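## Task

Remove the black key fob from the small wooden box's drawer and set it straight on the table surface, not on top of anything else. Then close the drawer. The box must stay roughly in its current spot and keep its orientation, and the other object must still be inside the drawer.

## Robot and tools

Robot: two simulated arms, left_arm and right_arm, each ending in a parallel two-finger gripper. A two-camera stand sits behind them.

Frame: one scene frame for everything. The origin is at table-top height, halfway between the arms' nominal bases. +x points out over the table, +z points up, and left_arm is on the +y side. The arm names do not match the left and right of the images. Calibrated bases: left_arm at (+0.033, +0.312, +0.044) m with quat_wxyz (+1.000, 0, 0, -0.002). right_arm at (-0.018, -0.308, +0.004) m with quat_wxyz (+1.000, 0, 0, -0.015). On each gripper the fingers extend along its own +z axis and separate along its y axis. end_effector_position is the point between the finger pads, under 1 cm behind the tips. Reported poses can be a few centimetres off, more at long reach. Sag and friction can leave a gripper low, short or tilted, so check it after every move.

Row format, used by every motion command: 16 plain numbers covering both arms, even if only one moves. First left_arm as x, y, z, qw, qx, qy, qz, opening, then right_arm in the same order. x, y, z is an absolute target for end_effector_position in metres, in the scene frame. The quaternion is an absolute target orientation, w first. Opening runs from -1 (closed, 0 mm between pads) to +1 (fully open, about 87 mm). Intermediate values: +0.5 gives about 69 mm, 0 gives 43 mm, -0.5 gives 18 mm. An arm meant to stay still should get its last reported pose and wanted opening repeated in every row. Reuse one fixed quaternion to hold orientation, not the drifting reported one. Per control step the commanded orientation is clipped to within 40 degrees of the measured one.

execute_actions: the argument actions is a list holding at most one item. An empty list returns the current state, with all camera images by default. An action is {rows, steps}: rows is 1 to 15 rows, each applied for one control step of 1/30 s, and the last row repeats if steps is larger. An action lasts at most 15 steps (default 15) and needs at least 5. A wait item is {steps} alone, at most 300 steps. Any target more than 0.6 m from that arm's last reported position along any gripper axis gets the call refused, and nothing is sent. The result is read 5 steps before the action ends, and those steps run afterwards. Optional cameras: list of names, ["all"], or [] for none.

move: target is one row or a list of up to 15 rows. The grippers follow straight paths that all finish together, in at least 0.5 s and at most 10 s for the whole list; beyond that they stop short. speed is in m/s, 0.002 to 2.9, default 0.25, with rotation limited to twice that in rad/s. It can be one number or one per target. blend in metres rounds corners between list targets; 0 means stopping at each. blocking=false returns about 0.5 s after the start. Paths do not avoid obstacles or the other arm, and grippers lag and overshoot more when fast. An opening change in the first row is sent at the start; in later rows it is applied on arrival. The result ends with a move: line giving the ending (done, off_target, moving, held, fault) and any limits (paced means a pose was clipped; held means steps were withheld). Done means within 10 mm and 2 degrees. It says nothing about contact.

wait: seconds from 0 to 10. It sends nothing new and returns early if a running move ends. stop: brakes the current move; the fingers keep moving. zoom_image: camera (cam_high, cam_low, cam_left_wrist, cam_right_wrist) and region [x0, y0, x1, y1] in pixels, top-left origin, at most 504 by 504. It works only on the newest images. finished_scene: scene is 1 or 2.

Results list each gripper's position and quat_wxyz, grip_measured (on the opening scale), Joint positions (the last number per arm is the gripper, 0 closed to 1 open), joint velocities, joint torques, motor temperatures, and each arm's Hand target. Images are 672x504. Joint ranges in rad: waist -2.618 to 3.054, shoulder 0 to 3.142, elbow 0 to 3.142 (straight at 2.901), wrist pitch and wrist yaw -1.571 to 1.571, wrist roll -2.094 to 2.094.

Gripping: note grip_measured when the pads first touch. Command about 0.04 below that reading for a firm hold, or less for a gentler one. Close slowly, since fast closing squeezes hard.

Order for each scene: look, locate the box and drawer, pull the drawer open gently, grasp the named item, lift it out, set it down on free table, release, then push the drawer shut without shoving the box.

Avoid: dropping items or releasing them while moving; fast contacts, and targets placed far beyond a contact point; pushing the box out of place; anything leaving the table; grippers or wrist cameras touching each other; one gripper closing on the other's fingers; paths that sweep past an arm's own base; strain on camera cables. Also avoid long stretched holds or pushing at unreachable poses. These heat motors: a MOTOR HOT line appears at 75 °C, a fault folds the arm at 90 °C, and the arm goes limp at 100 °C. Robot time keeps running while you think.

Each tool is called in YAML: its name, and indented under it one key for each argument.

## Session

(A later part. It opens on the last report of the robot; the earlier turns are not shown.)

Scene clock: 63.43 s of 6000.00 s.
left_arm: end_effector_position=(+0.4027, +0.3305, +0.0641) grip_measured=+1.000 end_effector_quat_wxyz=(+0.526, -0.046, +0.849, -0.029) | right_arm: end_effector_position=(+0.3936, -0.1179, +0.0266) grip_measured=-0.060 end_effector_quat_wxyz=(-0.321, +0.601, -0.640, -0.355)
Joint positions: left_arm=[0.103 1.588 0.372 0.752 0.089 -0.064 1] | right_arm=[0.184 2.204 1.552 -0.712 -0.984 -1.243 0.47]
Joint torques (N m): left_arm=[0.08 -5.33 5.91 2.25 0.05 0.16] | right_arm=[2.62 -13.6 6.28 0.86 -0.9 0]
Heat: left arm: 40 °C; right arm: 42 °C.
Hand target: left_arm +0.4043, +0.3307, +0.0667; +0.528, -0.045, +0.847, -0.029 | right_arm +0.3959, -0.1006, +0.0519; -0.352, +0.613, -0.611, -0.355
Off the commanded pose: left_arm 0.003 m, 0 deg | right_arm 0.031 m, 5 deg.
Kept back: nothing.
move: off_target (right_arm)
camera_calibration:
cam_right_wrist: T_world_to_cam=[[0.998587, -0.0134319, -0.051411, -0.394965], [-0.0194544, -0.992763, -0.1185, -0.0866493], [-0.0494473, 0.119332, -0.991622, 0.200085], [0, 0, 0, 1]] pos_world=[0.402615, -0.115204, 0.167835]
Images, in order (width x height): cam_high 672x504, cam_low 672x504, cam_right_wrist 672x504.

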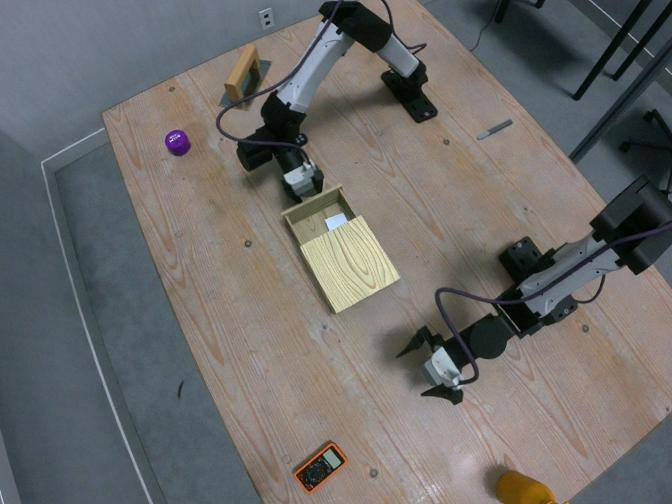

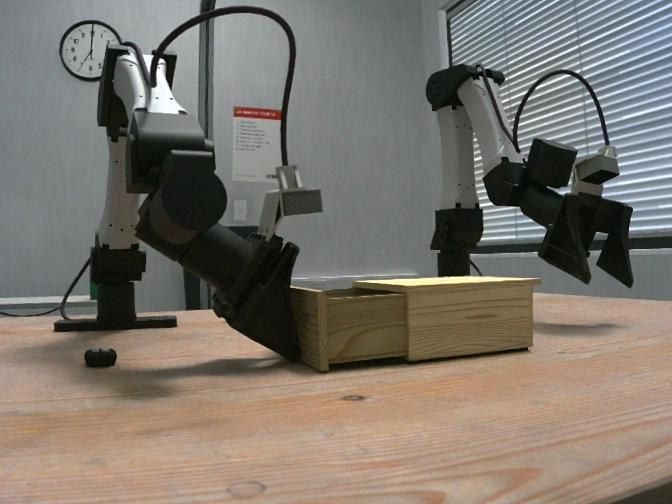

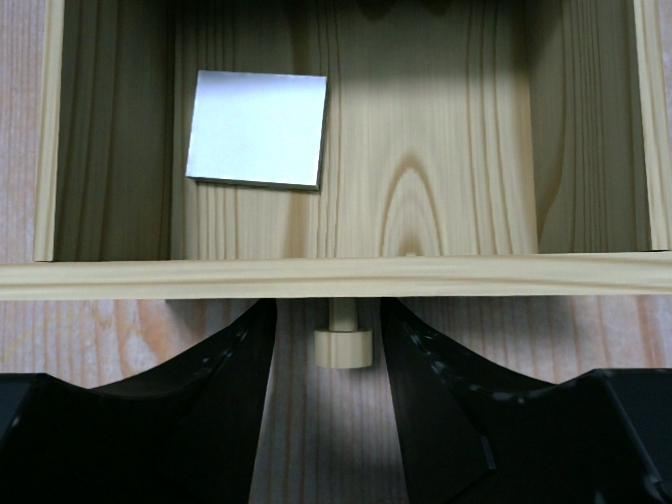

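move:
  target:
    - [0.40,0.31,0.11,0.3536,0.6124,0.6124,-0.3536,0.0,0.397,-0.135,0.045,0.3536,-0.6124,0.6124,0.3536,-0.06]
    - [0.40,0.19,0.055,0.3536,0.6124,0.6124,-0.3536,0.0,0.397,-0.135,0.045,0.3536,-0.6124,0.6124,0.3536,-0.06]
  speed: [0.4,0.3]
  blend: [0.03,0]
  cameras: ["all"]

zoom_image:
  camera: "cam_high"
  region: [230, 150, 450, 370]

Scene clock: 67.30 s of 6000.00 s.
left_arm: end_effector_position=(+0.3973, +0.1906, +0.0468) grip_measured=+0.000 end_effector_quat_wxyz=(+0.341, +0.613, +0.616, -0.359) | right_arm: end_effector_position=(+0.3929, -0.1345, +0.0292) grip_measured=-0.060 end_effector_quat_wxyz=(-0.337, +0.609, -0.623, -0.357)
Joint positions: left_arm=[0.026 2.133 1.328 -0.841 1.033 1.629 0.5] | right_arm=[0.137 2.204 1.551 -0.775 -1.02 -1.363 0.47]
Joint torques (N m): left_arm=[0.27 -11.56 4.63 0.5 0.68 0.07] | right_arm=[-0.64 -11.79 7.73 0.27 -0.75 -0.26]
Heat: left arm: 41 °C; right arm: 43 °C.
Hand target: left_arm +0.3999, +0.1900, +0.0549; +0.353, +0.613, +0.612, -0.354 | right_arm +0.3969, -0.1349, +0.0448; -0.354, +0.612, -0.612, -0.353
Off the commanded pose: left_arm 0.009 m, 2 deg | right_arm 0.016 m, 2 deg.
Kept back: nothing.
move: off_target (right_arm)
camera_calibration:
cam_left_wrist: T_world_to_cam=[[-0.99987, -0.00128507, 0.0160901, 0.394738], [-0.00423371, 0.982805, -0.184597, -0.152316], [-0.0155762, -0.184641, -0.982683, 0.232005], [0, 0, 0, 1]] pos_world=[0.397655, 0.193041, 0.193519]
cam_right_wrist: T_world_to_cam=[[0.999791, 0.0103662, -0.0176141, -0.392688], [0.00766293, -0.989086, -0.147138, -0.112071], [-0.0189472, 0.146972, -0.988959, 0.196227], [0, 0, 0, 1]] pos_world=[0.397183, -0.135617, 0.170654]

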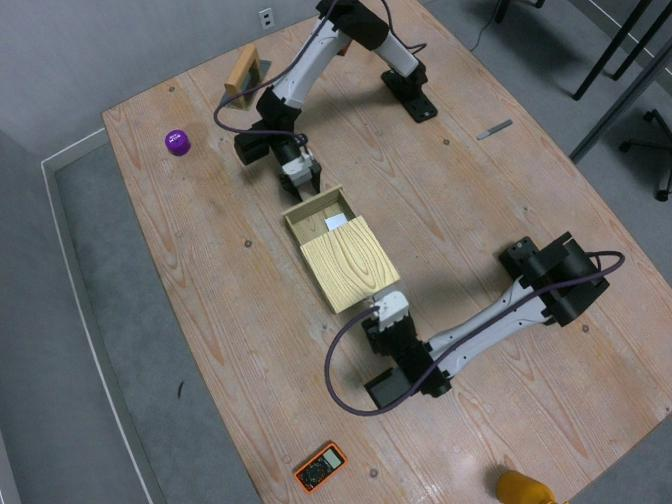

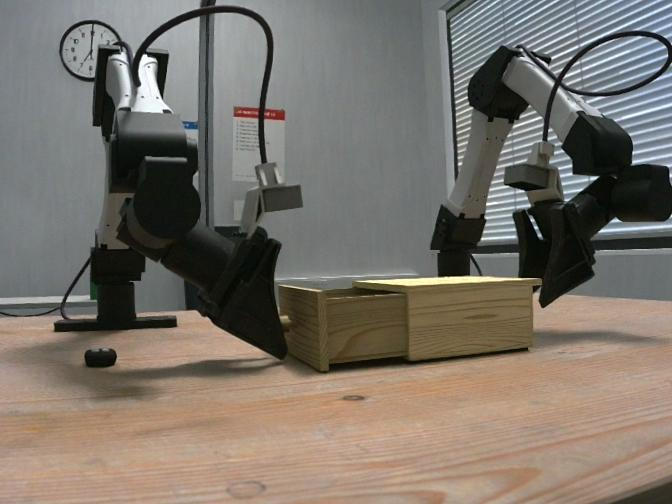

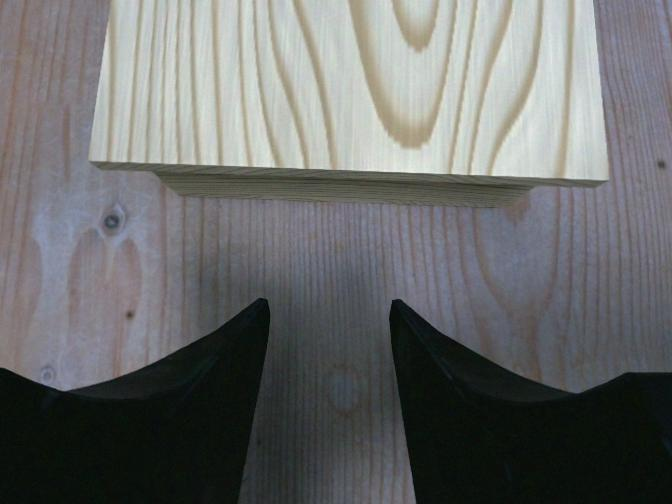

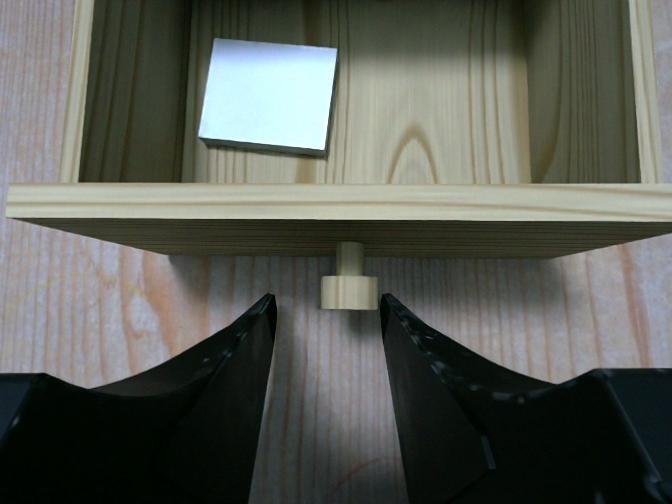

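Scaled by 2.291 from the camera's 672x504 image, which has a finer 960x720 frame.

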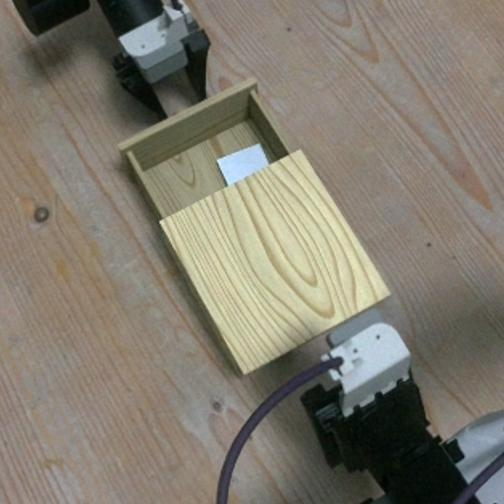

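move:
  target:
    - [0.392,0.155,0.06,0.3536,0.6124,0.6124,-0.3536,0.0,0.397,-0.128,0.06,0.3536,-0.6124,0.6124,0.3536,-0.06]
    - [0.392,0.115,0.06,0.3536,0.6124,0.6124,-0.3536,0.0,0.397,-0.085,0.06,0.3536,-0.6124,0.6124,0.3536,-0.06]
  speed: [0.1,0.05]
  cameras: ["all"]

zoom_image:
  camera: "cam_high"
  region: [230, 150, 450, 370]

Scene clock: 69.83 s of 6000.00 s.
left_arm: end_effector_position=(+0.3911, +0.1298, +0.0448) grip_measured=+0.000 end_effector_quat_wxyz=(+0.333, +0.605, +0.633, -0.350) | right_arm: end_effector_position=(+0.3907, -0.1038, +0.0317) grip_measured=-0.060 end_effector_quat_wxyz=(-0.316, +0.598, -0.644, -0.357)
Joint positions: left_arm=[-0.151 2.049 1.189 -0.473 0.99 1.24 0.5] | right_arm=[0.219 2.191 1.551 -0.686 -0.973 -1.178 0.47]
Joint torques (N m): left_arm=[-2.44 -11.78 5.26 1.27 0.82 0.03] | right_arm=[2.69 -13.68 7.06 0.99 -0.93 -0.09]
Heat: left arm: 41 °C; right arm: 43 °C.
Hand target: left_arm +0.3915, +0.1154, +0.0599; +0.353, +0.613, +0.612, -0.354 | right_arm +0.3955, -0.0856, +0.0602; -0.352, +0.613, -0.611, -0.355
Off the commanded pose: left_arm 0.021 m, 4 deg | right_arm 0.035 m, 6 deg.
Kept back: nothing.
move: off_target (left_arm, right_arm)
camera_calibration:
cam_left_wrist: T_world_to_cam=[[-0.998948, -0.0335282, 0.0312891, 0.391674], [-0.0380516, 0.986796, -0.157436, -0.081439], [-0.0255975, -0.158461, -0.987033, 0.219363], [0, 0, 0, 1]] pos_world=[0.393778, 0.128256, 0.191442]
cam_right_wrist: T_world_to_cam=[[0.997691, -0.0165537, -0.0658642, -0.391202], [-0.0239217, -0.993341, -0.112702, -0.0704712], [-0.06356, 0.114017, -0.991443, 0.208256], [0, 0, 0, 1]] pos_world=[0.40185, -0.100223, 0.172766]

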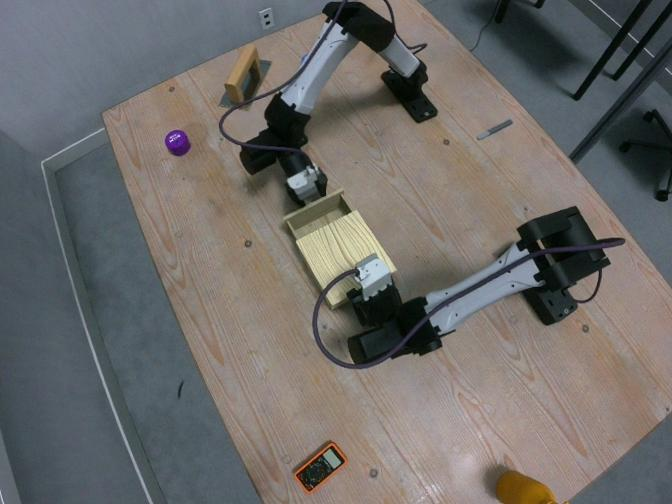

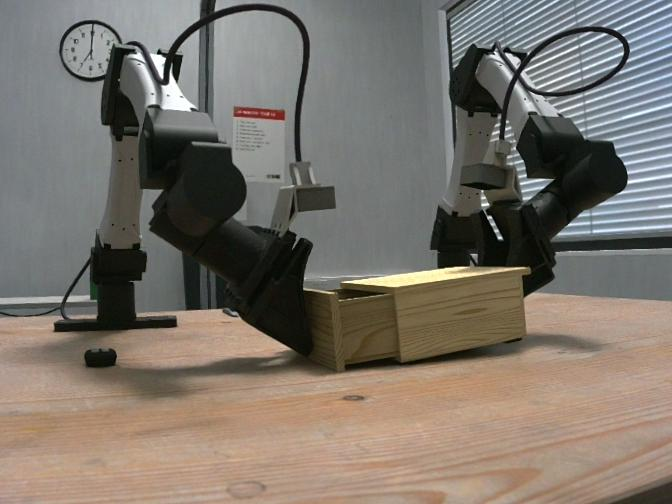

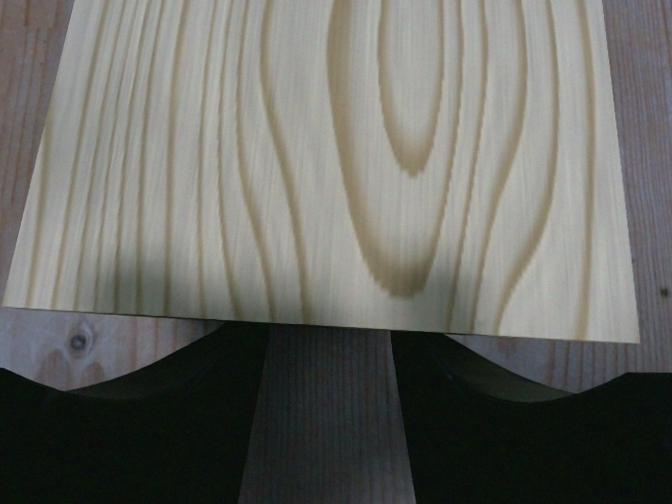

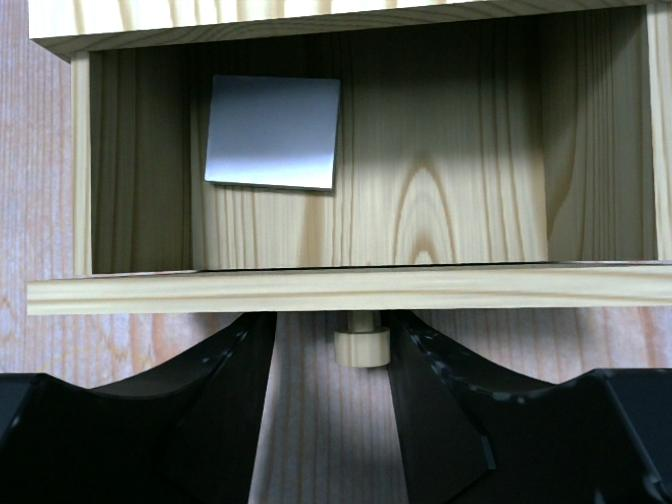

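Scaled by 2.291 from the camera's 672x504 image, which has a finer 960x720 frame.

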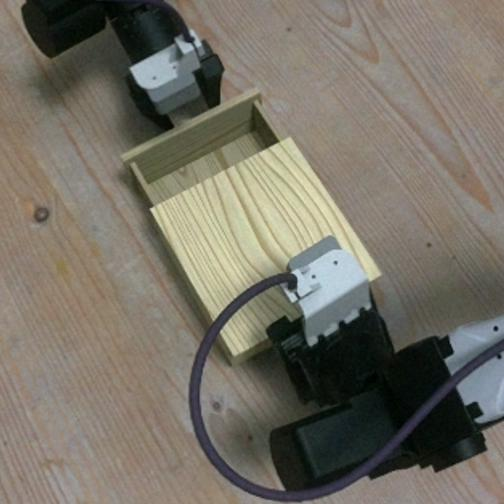

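move:
  target:
    - [0.392,0.16,0.04,0.3536,0.6124,0.6124,-0.3536,0.0,0.397,-0.105,0.045,0.3536,-0.6124,0.6124,0.3536,-0.06]
    - [0.392,0.135,0.030,0.3536,0.6124,0.6124,-0.3536,0.0,0.397,-0.105,0.055,0.3536,-0.6124,0.6124,0.3536,-0.06]
  speed: [0.1,0.05]
  cameras: ["all"]

Scene clock: 72.20 s of 6000.00 s.
left_arm: end_effector_position=(+0.3959, +0.1373, +0.0363) grip_measured=+0.000 end_effector_quat_wxyz=(+0.357, +0.616, +0.611, -0.345) | right_arm: end_effector_position=(+0.3918, -0.1050, +0.0327) grip_measured=-0.060 end_effector_quat_wxyz=(-0.332, +0.607, -0.626, -0.360)
Joint positions: left_arm=[-0.119 2.075 1.171 -0.44 1.024 1.328 0.5] | right_arm=[0.207 2.191 1.54 -0.678 -1.004 -1.23 0.47]
Joint torques (N m): left_arm=[-0.32 -8.1 4.75 1.04 0.62 0.09] | right_arm=[-0.62 -12.86 8.09 0.45 -0.71 -0.24]
Heat: left arm: 42 °C; right arm: 43 °C.
Hand target: left_arm +0.3920, +0.1351, +0.0302; +0.353, +0.612, +0.612, -0.354 | right_arm +0.3967, -0.1050, +0.0546; -0.353, +0.612, -0.612, -0.353
Off the commanded pose: left_arm 0.008 m, 1 deg | right_arm 0.023 m, 3 deg.
Kept back: nothing.
move: off_target (right_arm)
camera_calibration:
cam_left_wrist: T_world_to_cam=[[-0.999572, -0.0112215, -0.0270123, 0.396352], [-0.00591769, 0.981969, -0.18895, -0.100943], [0.0286455, -0.18871, -0.981615, 0.194796], [0, 0, 0, 1]] pos_world=[0.390005, 0.14033, 0.182848]
cam_right_wrist: T_world_to_cam=[[0.999498, 0.00895453, -0.0303897, -0.39139], [0.0045037, -0.989643, -0.143481, -0.0813523], [-0.0313598, 0.143272, -0.989186, 0.199804], [0, 0, 0, 1]] pos_world=[0.397826, -0.105631, 0.174077]

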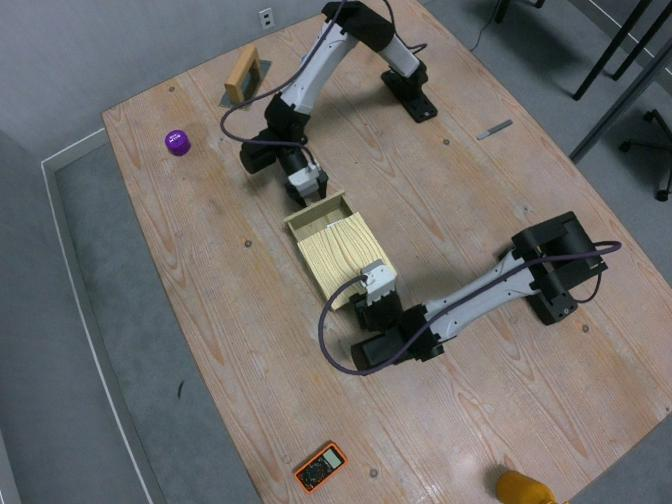

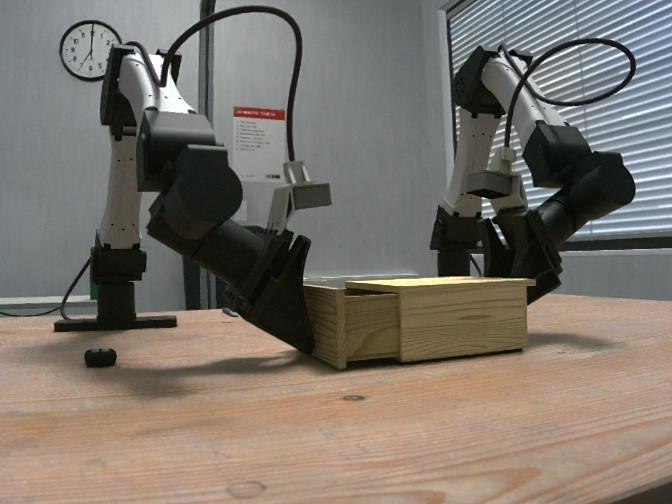

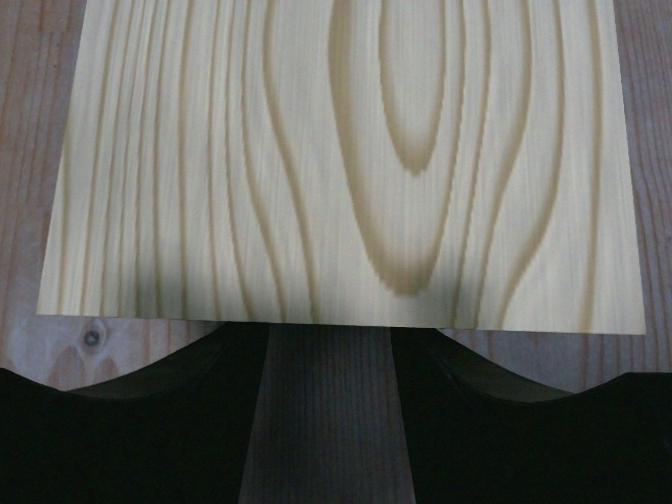

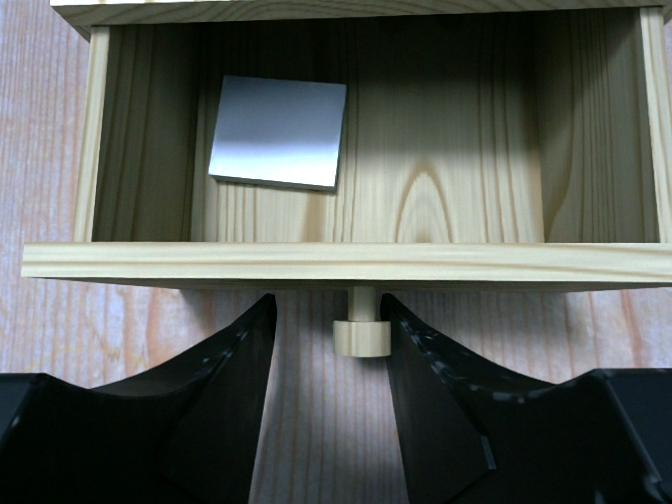

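move:
  target: [0.392,0.108,0.022,0.3536,0.6124,0.6124,-0.3536,0.0,0.403,-0.06,0.06,0.3536,-0.6124,0.6124,0.3536,-0.06]
  speed: 0.05
  cameras: ["all"]

Scene clock: 73.77 s of 6000.00 s.
left_arm: end_effector_position=(+0.3989, +0.1325, +0.0220) grip_measured=+0.000 end_effector_quat_wxyz=(+0.344, +0.608, +0.636, -0.326) | right_arm: end_effector_position=(+0.3910, -0.0842, +0.0298) grip_measured=-0.060 end_effector_quat_wxyz=(-0.311, +0.599, -0.649, -0.350)
Joint positions: left_arm=[-0.151 2.084 1.139 -0.326 0.957 1.214 0.5] | right_arm=[0.269 2.191 1.547 -0.615 -0.941 -1.092 0.47]
Joint torques (N m): left_arm=[-4.03 -7.83 5.12 1.51 1.02 -0.08] | right_arm=[2.91 -11.95 10.73 1.07 -1 0.02]
Heat: left arm: 42 °C; right arm: 44 °C.
Hand target: left_arm +0.3908, +0.1093, +0.0225; +0.352, +0.613, +0.612, -0.354 | right_arm +0.4004, -0.0613, +0.0607; -0.352, +0.614, -0.611, -0.355
Off the commanded pose: left_arm 0.025 m, 4 deg | right_arm 0.041 m, 7 deg.
Kept back: nothing.
move: off_target (left_arm, right_arm)
camera_calibration:
cam_left_wrist: T_world_to_cam=[[-0.998341, -0.0559981, -0.0133626, 0.404089], [-0.0536105, 0.988878, -0.138728, -0.0818794], [0.0209825, -0.137781, -0.99024, 0.176347], [0, 0, 0, 1]] pos_world=[0.395329, 0.127894, 0.168667]
cam_right_wrist: T_world_to_cam=[[0.997541, -0.0236979, -0.0659631, -0.391842], [-0.0299242, -0.995021, -0.0950635, -0.049625], [-0.0633819, 0.0968036, -0.993283, 0.202712], [0, 0, 0, 1]] pos_world=[0.402242, -0.078287, 0.170785]

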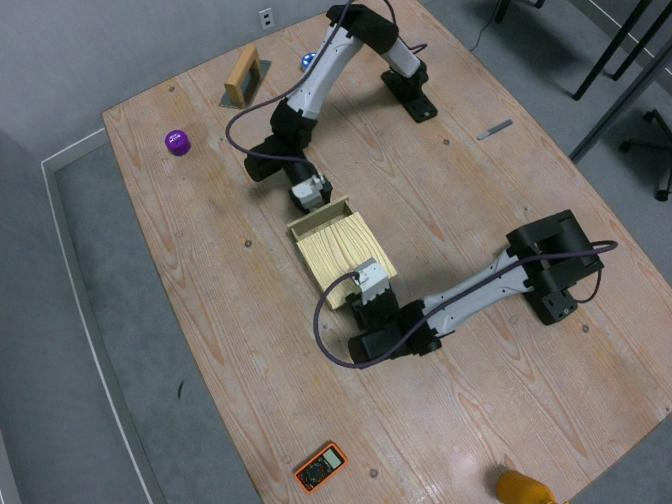

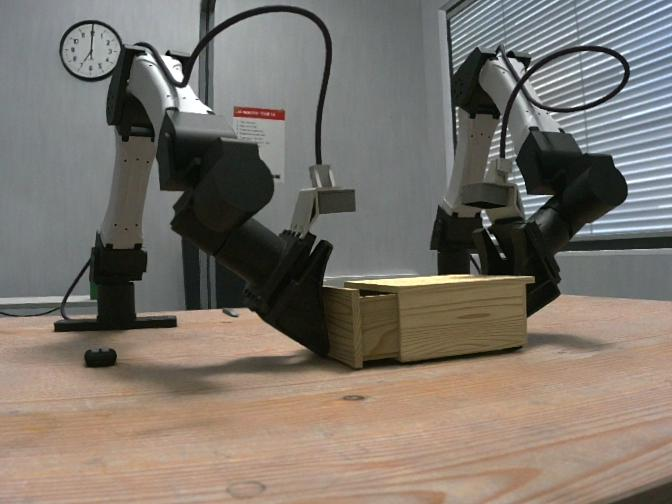

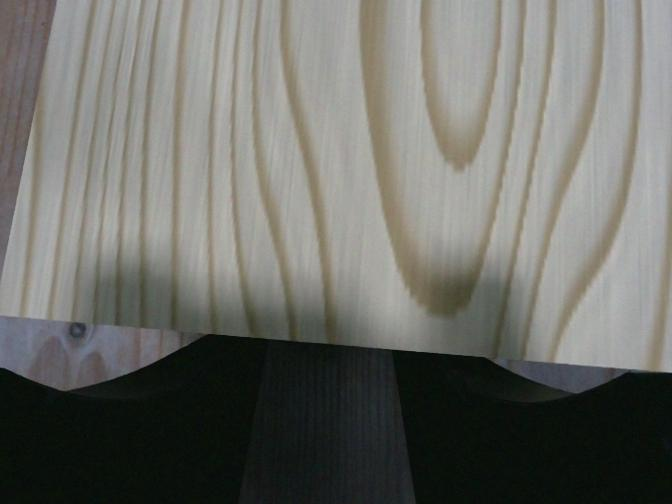

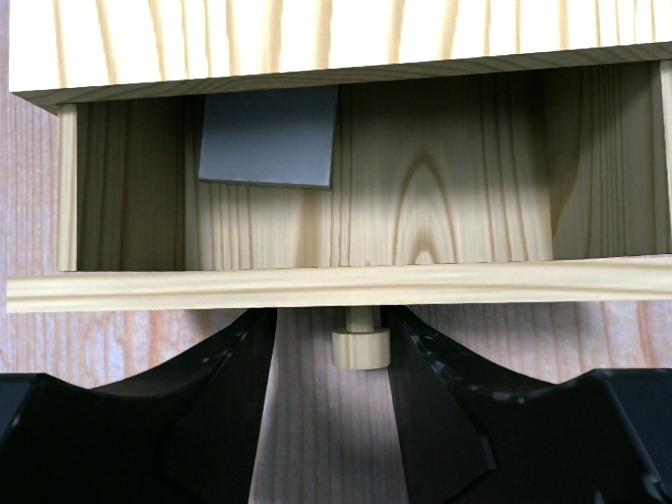

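move:
  target: [0.392,0.098,0.022,0.3536,0.6124,0.6124,-0.3536,0.0,0.405,-0.03,0.06,0.3536,-0.6124,0.6124,0.3536,-0.06]
  speed: 0.05
  cameras: ["all"]

Scene clock: 74.93 s of 6000.00 s.
left_arm: end_effector_position=(+0.4009, +0.1216, +0.0208) grip_measured=+0.000 end_effector_quat_wxyz=(+0.345, +0.611, +0.636, -0.323) | right_arm: end_effector_position=(+0.3918, -0.0614, +0.0322) grip_measured=-0.060 end_effector_quat_wxyz=(-0.306, +0.600, -0.656, -0.340)
Joint positions: left_arm=[-0.182 2.089 1.139 -0.279 0.942 1.168 0.5] | right_arm=[0.328 2.191 1.563 -0.564 -0.893 -1 0.47]
Joint torques (N m): left_arm=[-3.58 -8.14 4.96 1.59 1.08 -0.04] | right_arm=[3.38 -10.33 11.77 1.38 -1.18 -0.02]
Heat: left arm: 42 °C; right arm: 44 °C.
Hand target: left_arm +0.3910, +0.0993, +0.0224; +0.351, +0.613, +0.612, -0.354 | right_arm +0.4015, -0.0322, +0.0613; +0.351, -0.614, +0.611, +0.354
Off the commanded pose: left_arm 0.025 m, 5 deg | right_arm 0.044 m, 8 deg.
Kept back: nothing.
move: off_target (left_arm, right_arm)
camera_calibration:
cam_left_wrist: T_world_to_cam=[[-0.998281, -0.0551692, -0.0197951, 0.405363], [-0.0520423, 0.98966, -0.133662, -0.0719932], [0.0269644, -0.132402, -0.990829, 0.170518], [0, 0, 0, 1]] pos_world=[0.396322, 0.116189, 0.167355]
cam_right_wrist: T_world_to_cam=[[0.99741, -0.0350065, -0.0628362, -0.392642], [-0.0393392, -0.996834, -0.0690945, -0.0239181], [-0.0602185, 0.0713874, -0.995629, 0.200211], [0, 0, 0, 1]] pos_world=[0.402741, -0.05188, 0.173011]

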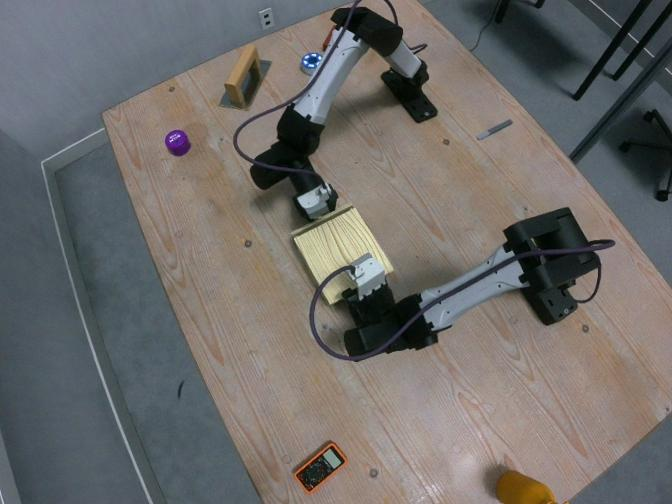

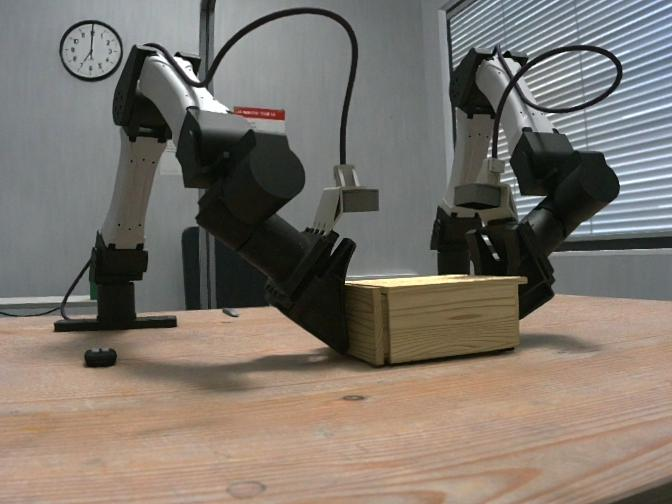

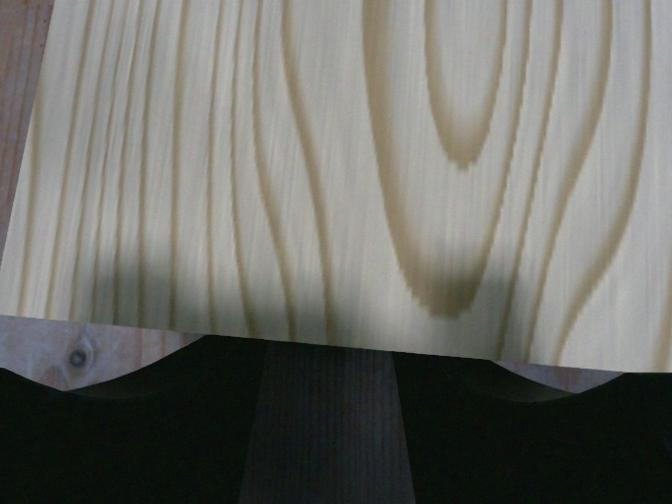

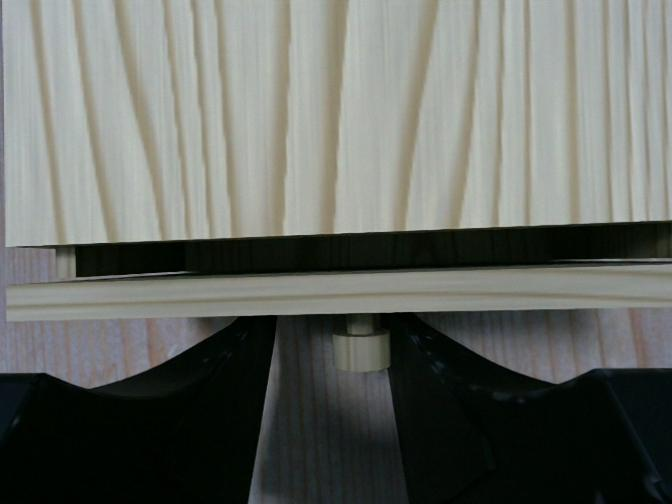

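move:
  target: [0.392,0.093,0.022,0.3536,0.6124,0.6124,-0.3536,0.0,0.405,-0.008,0.06,0.3536,-0.6124,0.6124,0.3536,-0.06]
  speed: 0.04
  cameras: ["all"]

zoom_image:
  camera: "cam_high"
  region: [250, 150, 450, 350]

Scene clock: 76.07 s of 6000.00 s.
left_arm: end_effector_position=(+0.4014, +0.1206, +0.0201) grip_measured=+0.000 end_effector_quat_wxyz=(+0.345, +0.607, +0.639, -0.322) | right_arm: end_effector_position=(+0.3920, -0.0538, +0.0324) grip_measured=-0.060 end_effector_quat_wxyz=(+0.298, -0.592, +0.671, +0.333)
Joint positions: left_arm=[-0.185 2.089 1.134 -0.262 0.938 1.149 0.5] | right_arm=[0.352 2.191 1.572 -0.546 -0.858 -0.936 0.47]
Joint torques (N m): left_arm=[-4.46 -8.14 5.22 1.6 1.08 -0.1] | right_arm=[5.41 -9.68 12.49 1.68 -1.29 0.01]
Motor temperatures (°C): left_arm=[26 43 41 37 25 27 23] | right_arm=[25 44 34 31 29 29 29]
Heat: left arm: 43 °C; right arm: 44 °C.
Hand target: left_arm +0.3907, +0.0947, +0.0225; +0.351, +0.613, +0.612, -0.354 | right_arm +0.3992, -0.0117, +0.0623; +0.349, -0.615, +0.611, +0.355
Off the commanded pose: left_arm 0.029 m, 5 deg | right_arm 0.055 m, 10 deg.
Kept back: nothing.
move: off_target (left_arm, right_arm)
camera_calibration:
cam_left_wrist: T_world_to_cam=[[-0.997809, -0.0640381, -0.0166155, 0.406595], [-0.0612675, 0.989196, -0.133186, -0.0672906], [0.0249649, -0.131876, -0.990952, 0.170409], [0, 0, 0, 1]] pos_world=[0.397328, 0.115074, 0.16666]
cam_right_wrist: T_world_to_cam=[[0.994826, -0.064112, -0.0788122, -0.392676], [-0.0678454, -0.996651, -0.0456403, -0.00587271], [-0.0756222, 0.0507512, -0.995844, 0.204836], [0, 0, 0, 1]] pos_world=[0.405736, -0.041424, 0.172769]

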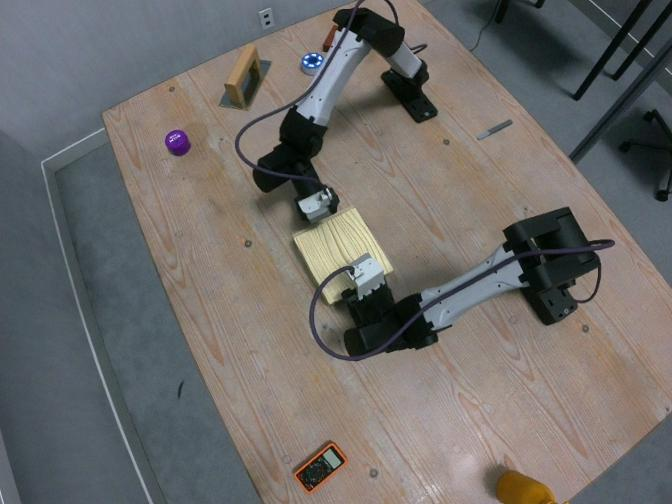

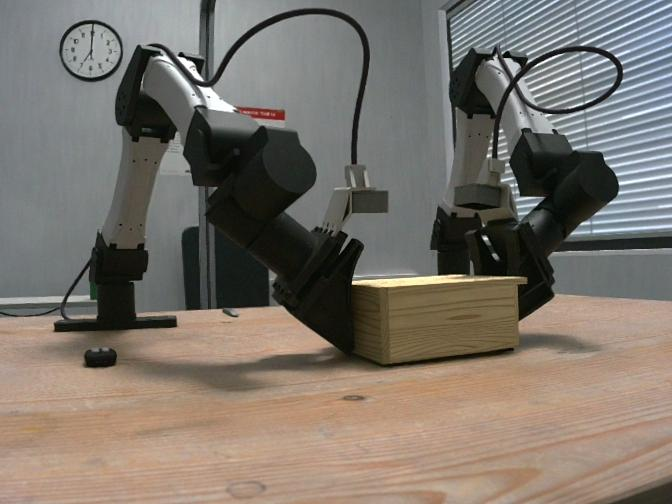

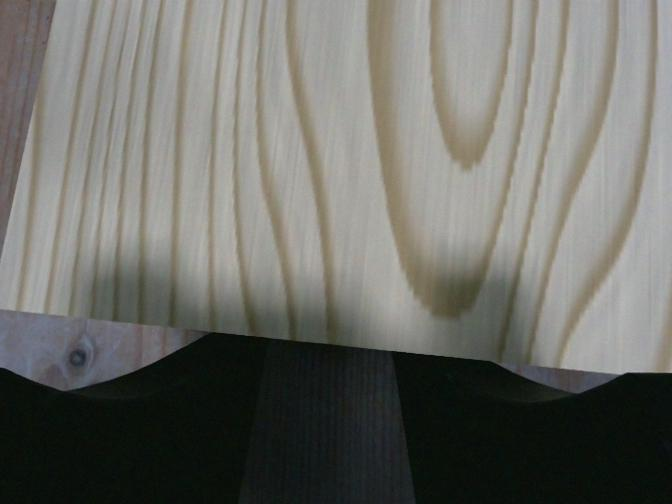

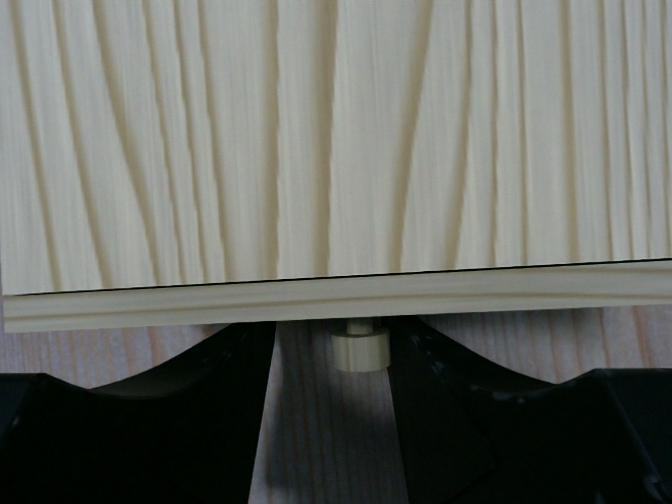

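Scaled by 2.520 from the camera's 672x504 image, which has a finer 960x720 frame.

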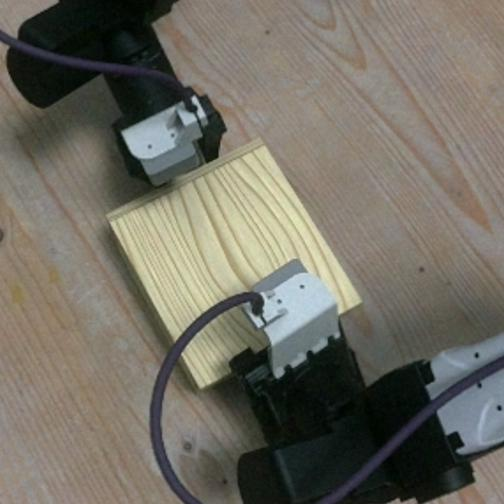

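move:
  target:
    - [0.402,0.118,0.026,0.3536,0.6124,0.6124,-0.3536,0.0,0.393,-0.075,0.04,0.3536,-0.6124,0.6124,0.3536,-0.06]
    - [0.402,0.118,0.026,0.3536,0.6124,0.6124,-0.3536,0.0,0.395,-0.20,0.08,0.3536,-0.6124,0.6124,0.3536,-0.06]
    - [0.404,0.085,0.024,0.3536,0.6124,0.6124,-0.3536,0.0,0.395,-0.20,0.08,0.3536,-0.6124,0.6124,0.3536,-0.06]
  speed: [0.06,0.25,0.06]
  blend: [0.005,0.01,0]
  cameras: ["all"]

zoom_image:
  camera: "cam_high"
  region: [250, 150, 450, 350]

Scene clock: 79.20 s of 6000.00 s.
left_arm: end_effector_position=(+0.3982, +0.0973, +0.0232) grip_measured=+0.000 end_effector_quat_wxyz=(+0.342, +0.606, +0.627, -0.351) | right_arm: end_effector_position=(+0.3906, -0.2035, +0.0790) grip_measured=-0.060 end_effector_quat_wxyz=(-0.348, +0.611, -0.619, -0.348)
Joint positions: left_arm=[-0.229 2.118 1.171 -0.255 0.98 1.105 0.5] | right_arm=[-0.031 2.174 1.711 -1.198 -1.028 -1.669 0.47]
Joint torques (N m): left_arm=[-1.84 -8.27 7.24 1.58 0.64 0.1] | right_arm=[0.51 -7.68 9.81 -0.13 -0.72 -0.27]
Heat: left arm: 43 °C; right arm: 44 °C.
Hand target: left_arm +0.4035, +0.0852, +0.0244; +0.353, +0.613, +0.612, -0.354 | right_arm +0.3949, -0.2001, +0.0801; -0.354, +0.612, -0.613, -0.353
Off the commanded pose: left_arm 0.014 m, 2 deg | right_arm 0.006 m, 1 deg.
Kept back: nothing.
move: off_target (left_arm)
camera_calibration:
cam_left_wrist: T_world_to_cam=[[-0.999425, -0.0292624, 0.0171092, 0.398493], [-0.0317909, 0.984312, -0.17355, -0.0543768], [-0.0117624, -0.173994, -0.984676, 0.189073], [0, 0, 0, 1]] pos_world=[0.398759, 0.0980821, 0.16992]
cam_right_wrist: T_world_to_cam=[[0.999936, 0.00168102, 0.0112212, -0.392905], [0.00335894, -0.988492, -0.151235, -0.170788], [0.0108379, 0.151263, -0.988434, 0.244759], [0, 0, 0, 1]] pos_world=[0.390801, -0.205185, 0.220508]

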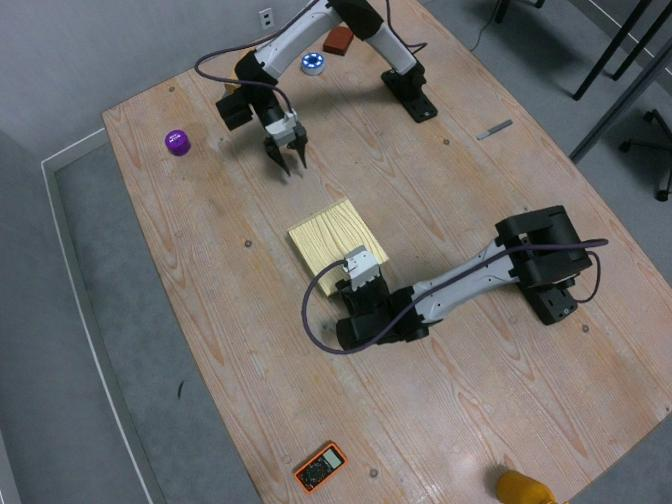

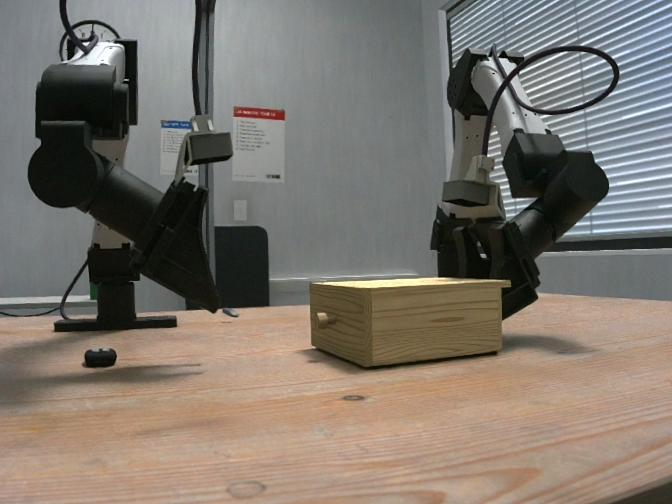

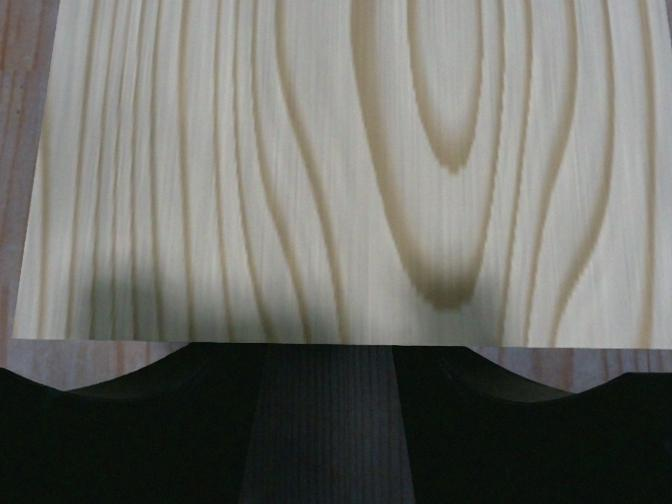

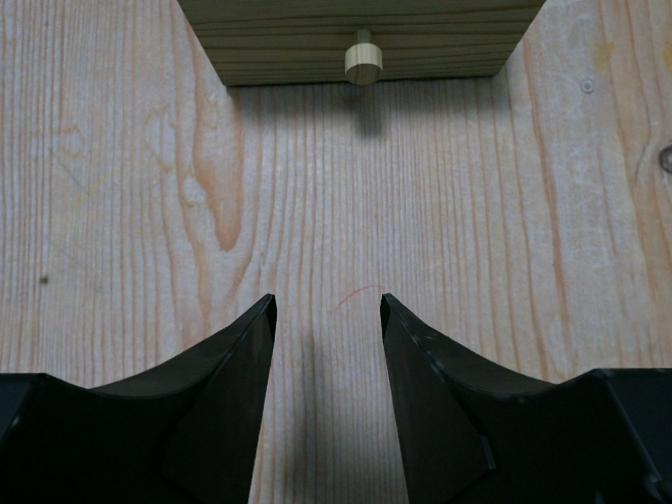

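Scaled by 2.520 from the camera's 672x504 image, which has a finer 960x720 frame.

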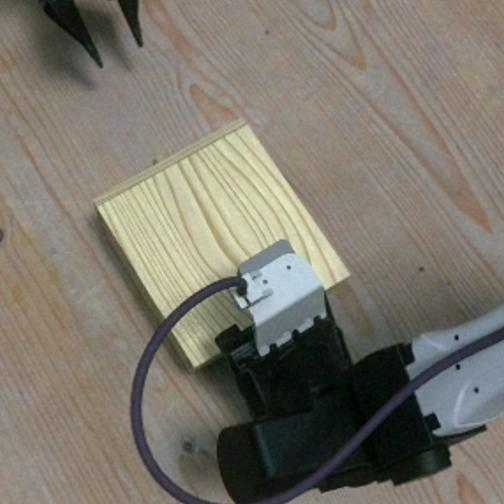

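move:
  target:
    - [0.402,0.14,0.03,0.3536,0.6124,0.6124,-0.3536,0.0,0.395,-0.20,0.08,0.3536,-0.6124,0.6124,0.3536,-0.06]
    - [0.448,0.125,0.03,0.3536,0.6124,0.6124,-0.3536,-0.6,0.395,-0.20,0.08,0.3536,-0.6124,0.6124,0.3536,-0.06]
    - [0.448,0.073,0.026,0.3536,0.6124,0.6124,-0.3536,-0.6,0.395,-0.20,0.08,0.3536,-0.6124,0.6124,0.3536,-0.06]
  speed: [0.15,0.15,0.06]
  blend: [0.01,0,0]
  cameras: ["all"]

zoom_image:
  camera: "cam_high"
  region: [250, 150, 400, 300]

Scene clock: 82.83 s of 6000.00 s.
left_arm: end_effector_position=(+0.4508, +0.0819, +0.0306) grip_measured=-0.600 end_effector_quat_wxyz=(+0.354, +0.611, +0.618, -0.345) | right_arm: end_effector_position=(+0.3903, -0.2035, +0.0790) grip_measured=-0.060 end_effector_quat_wxyz=(-0.348, +0.611, -0.619, -0.349)
Joint positions: left_arm=[-0.234 2.255 1.436 -0.349 0.982 1.104 0.2] | right_arm=[-0.031 2.174 1.711 -1.2 -1.028 -1.671 0.47]
Joint torques (N m): left_arm=[-1.48 -9.91 6.12 1.44 0.6 0.06] | right_arm=[0.62 -7.73 9.87 -0.12 -0.72 -0.27]
Heat: left arm: 45 °C; right arm: 43 °C.
Hand target: left_arm +0.4478, +0.0732, +0.0262; +0.353, +0.613, +0.612, -0.354 | right_arm +0.3949, -0.2001, +0.0801; -0.354, +0.612, -0.613, -0.353
Off the commanded pose: left_arm 0.010 m, 1 deg | right_arm 0.006 m, 1 deg.
Kept back: nothing.
move: done
camera_calibration:
cam_left_wrist: T_world_to_cam=[[-0.999607, -0.0234547, -0.0153555, 0.451137], [-0.0202274, 0.982676, -0.184227, -0.0409738], [0.0194105, -0.183844, -0.982764, 0.180906], [0, 0, 0, 1]] pos_world=[0.44662, 0.0841037, 0.177167]
cam_right_wrist: T_world_to_cam=[[0.999941, 0.00269307, 0.0105704, -0.392255], [0.00426187, -0.988475, -0.151327, -0.171102], [0.010041, 0.151363, -0.988427, 0.245192], [0, 0, 0, 1]] pos_world=[0.390499, -0.205187, 0.220608]

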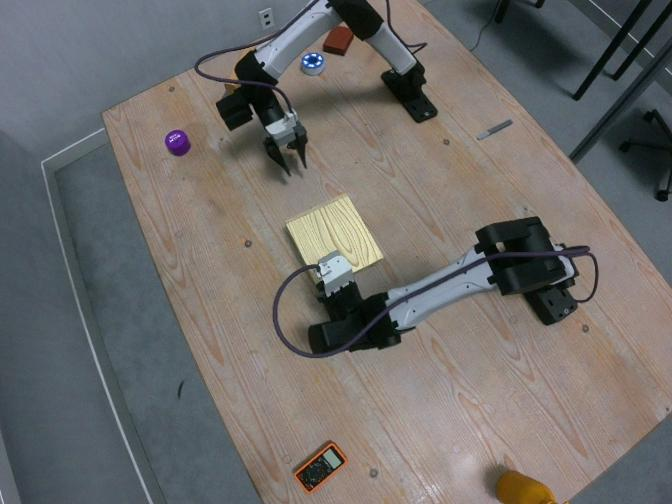

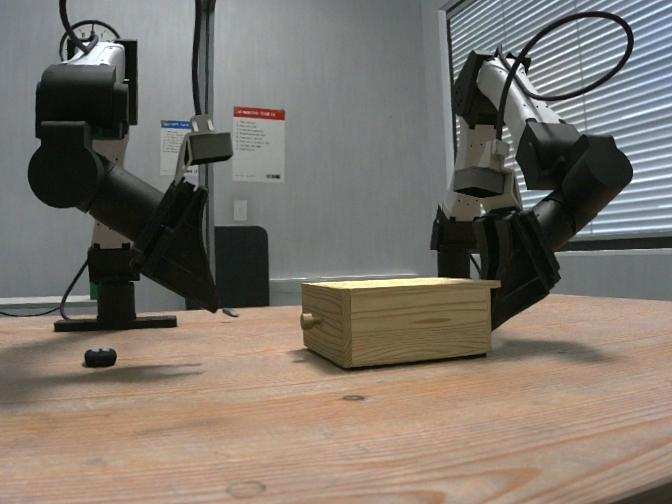

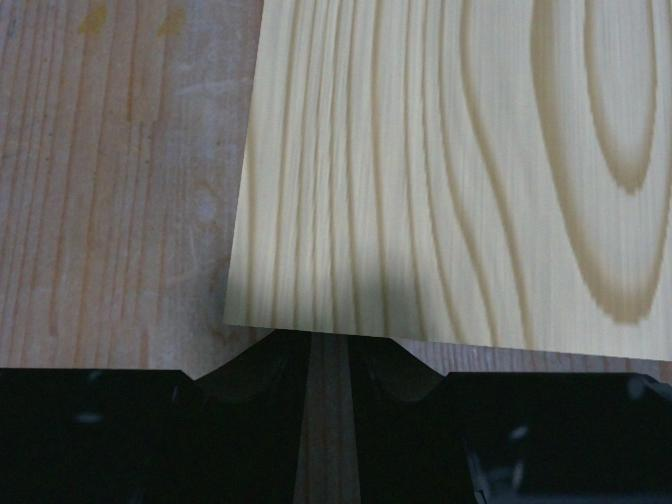

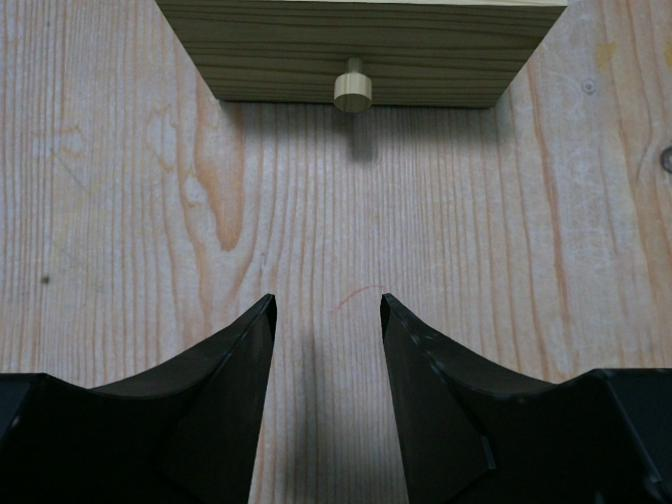

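Scaled by 3.360 from the camera's 672x504 image, which has a finer 960x720 frame.

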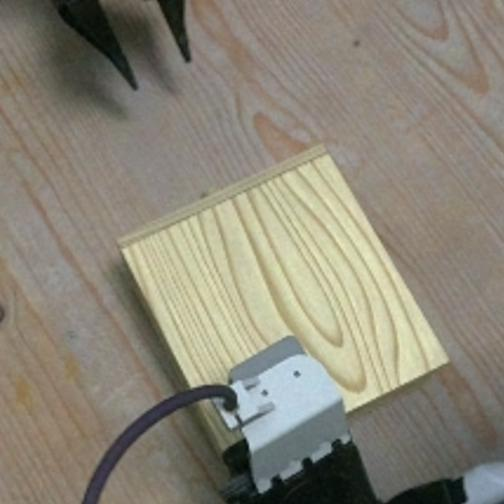

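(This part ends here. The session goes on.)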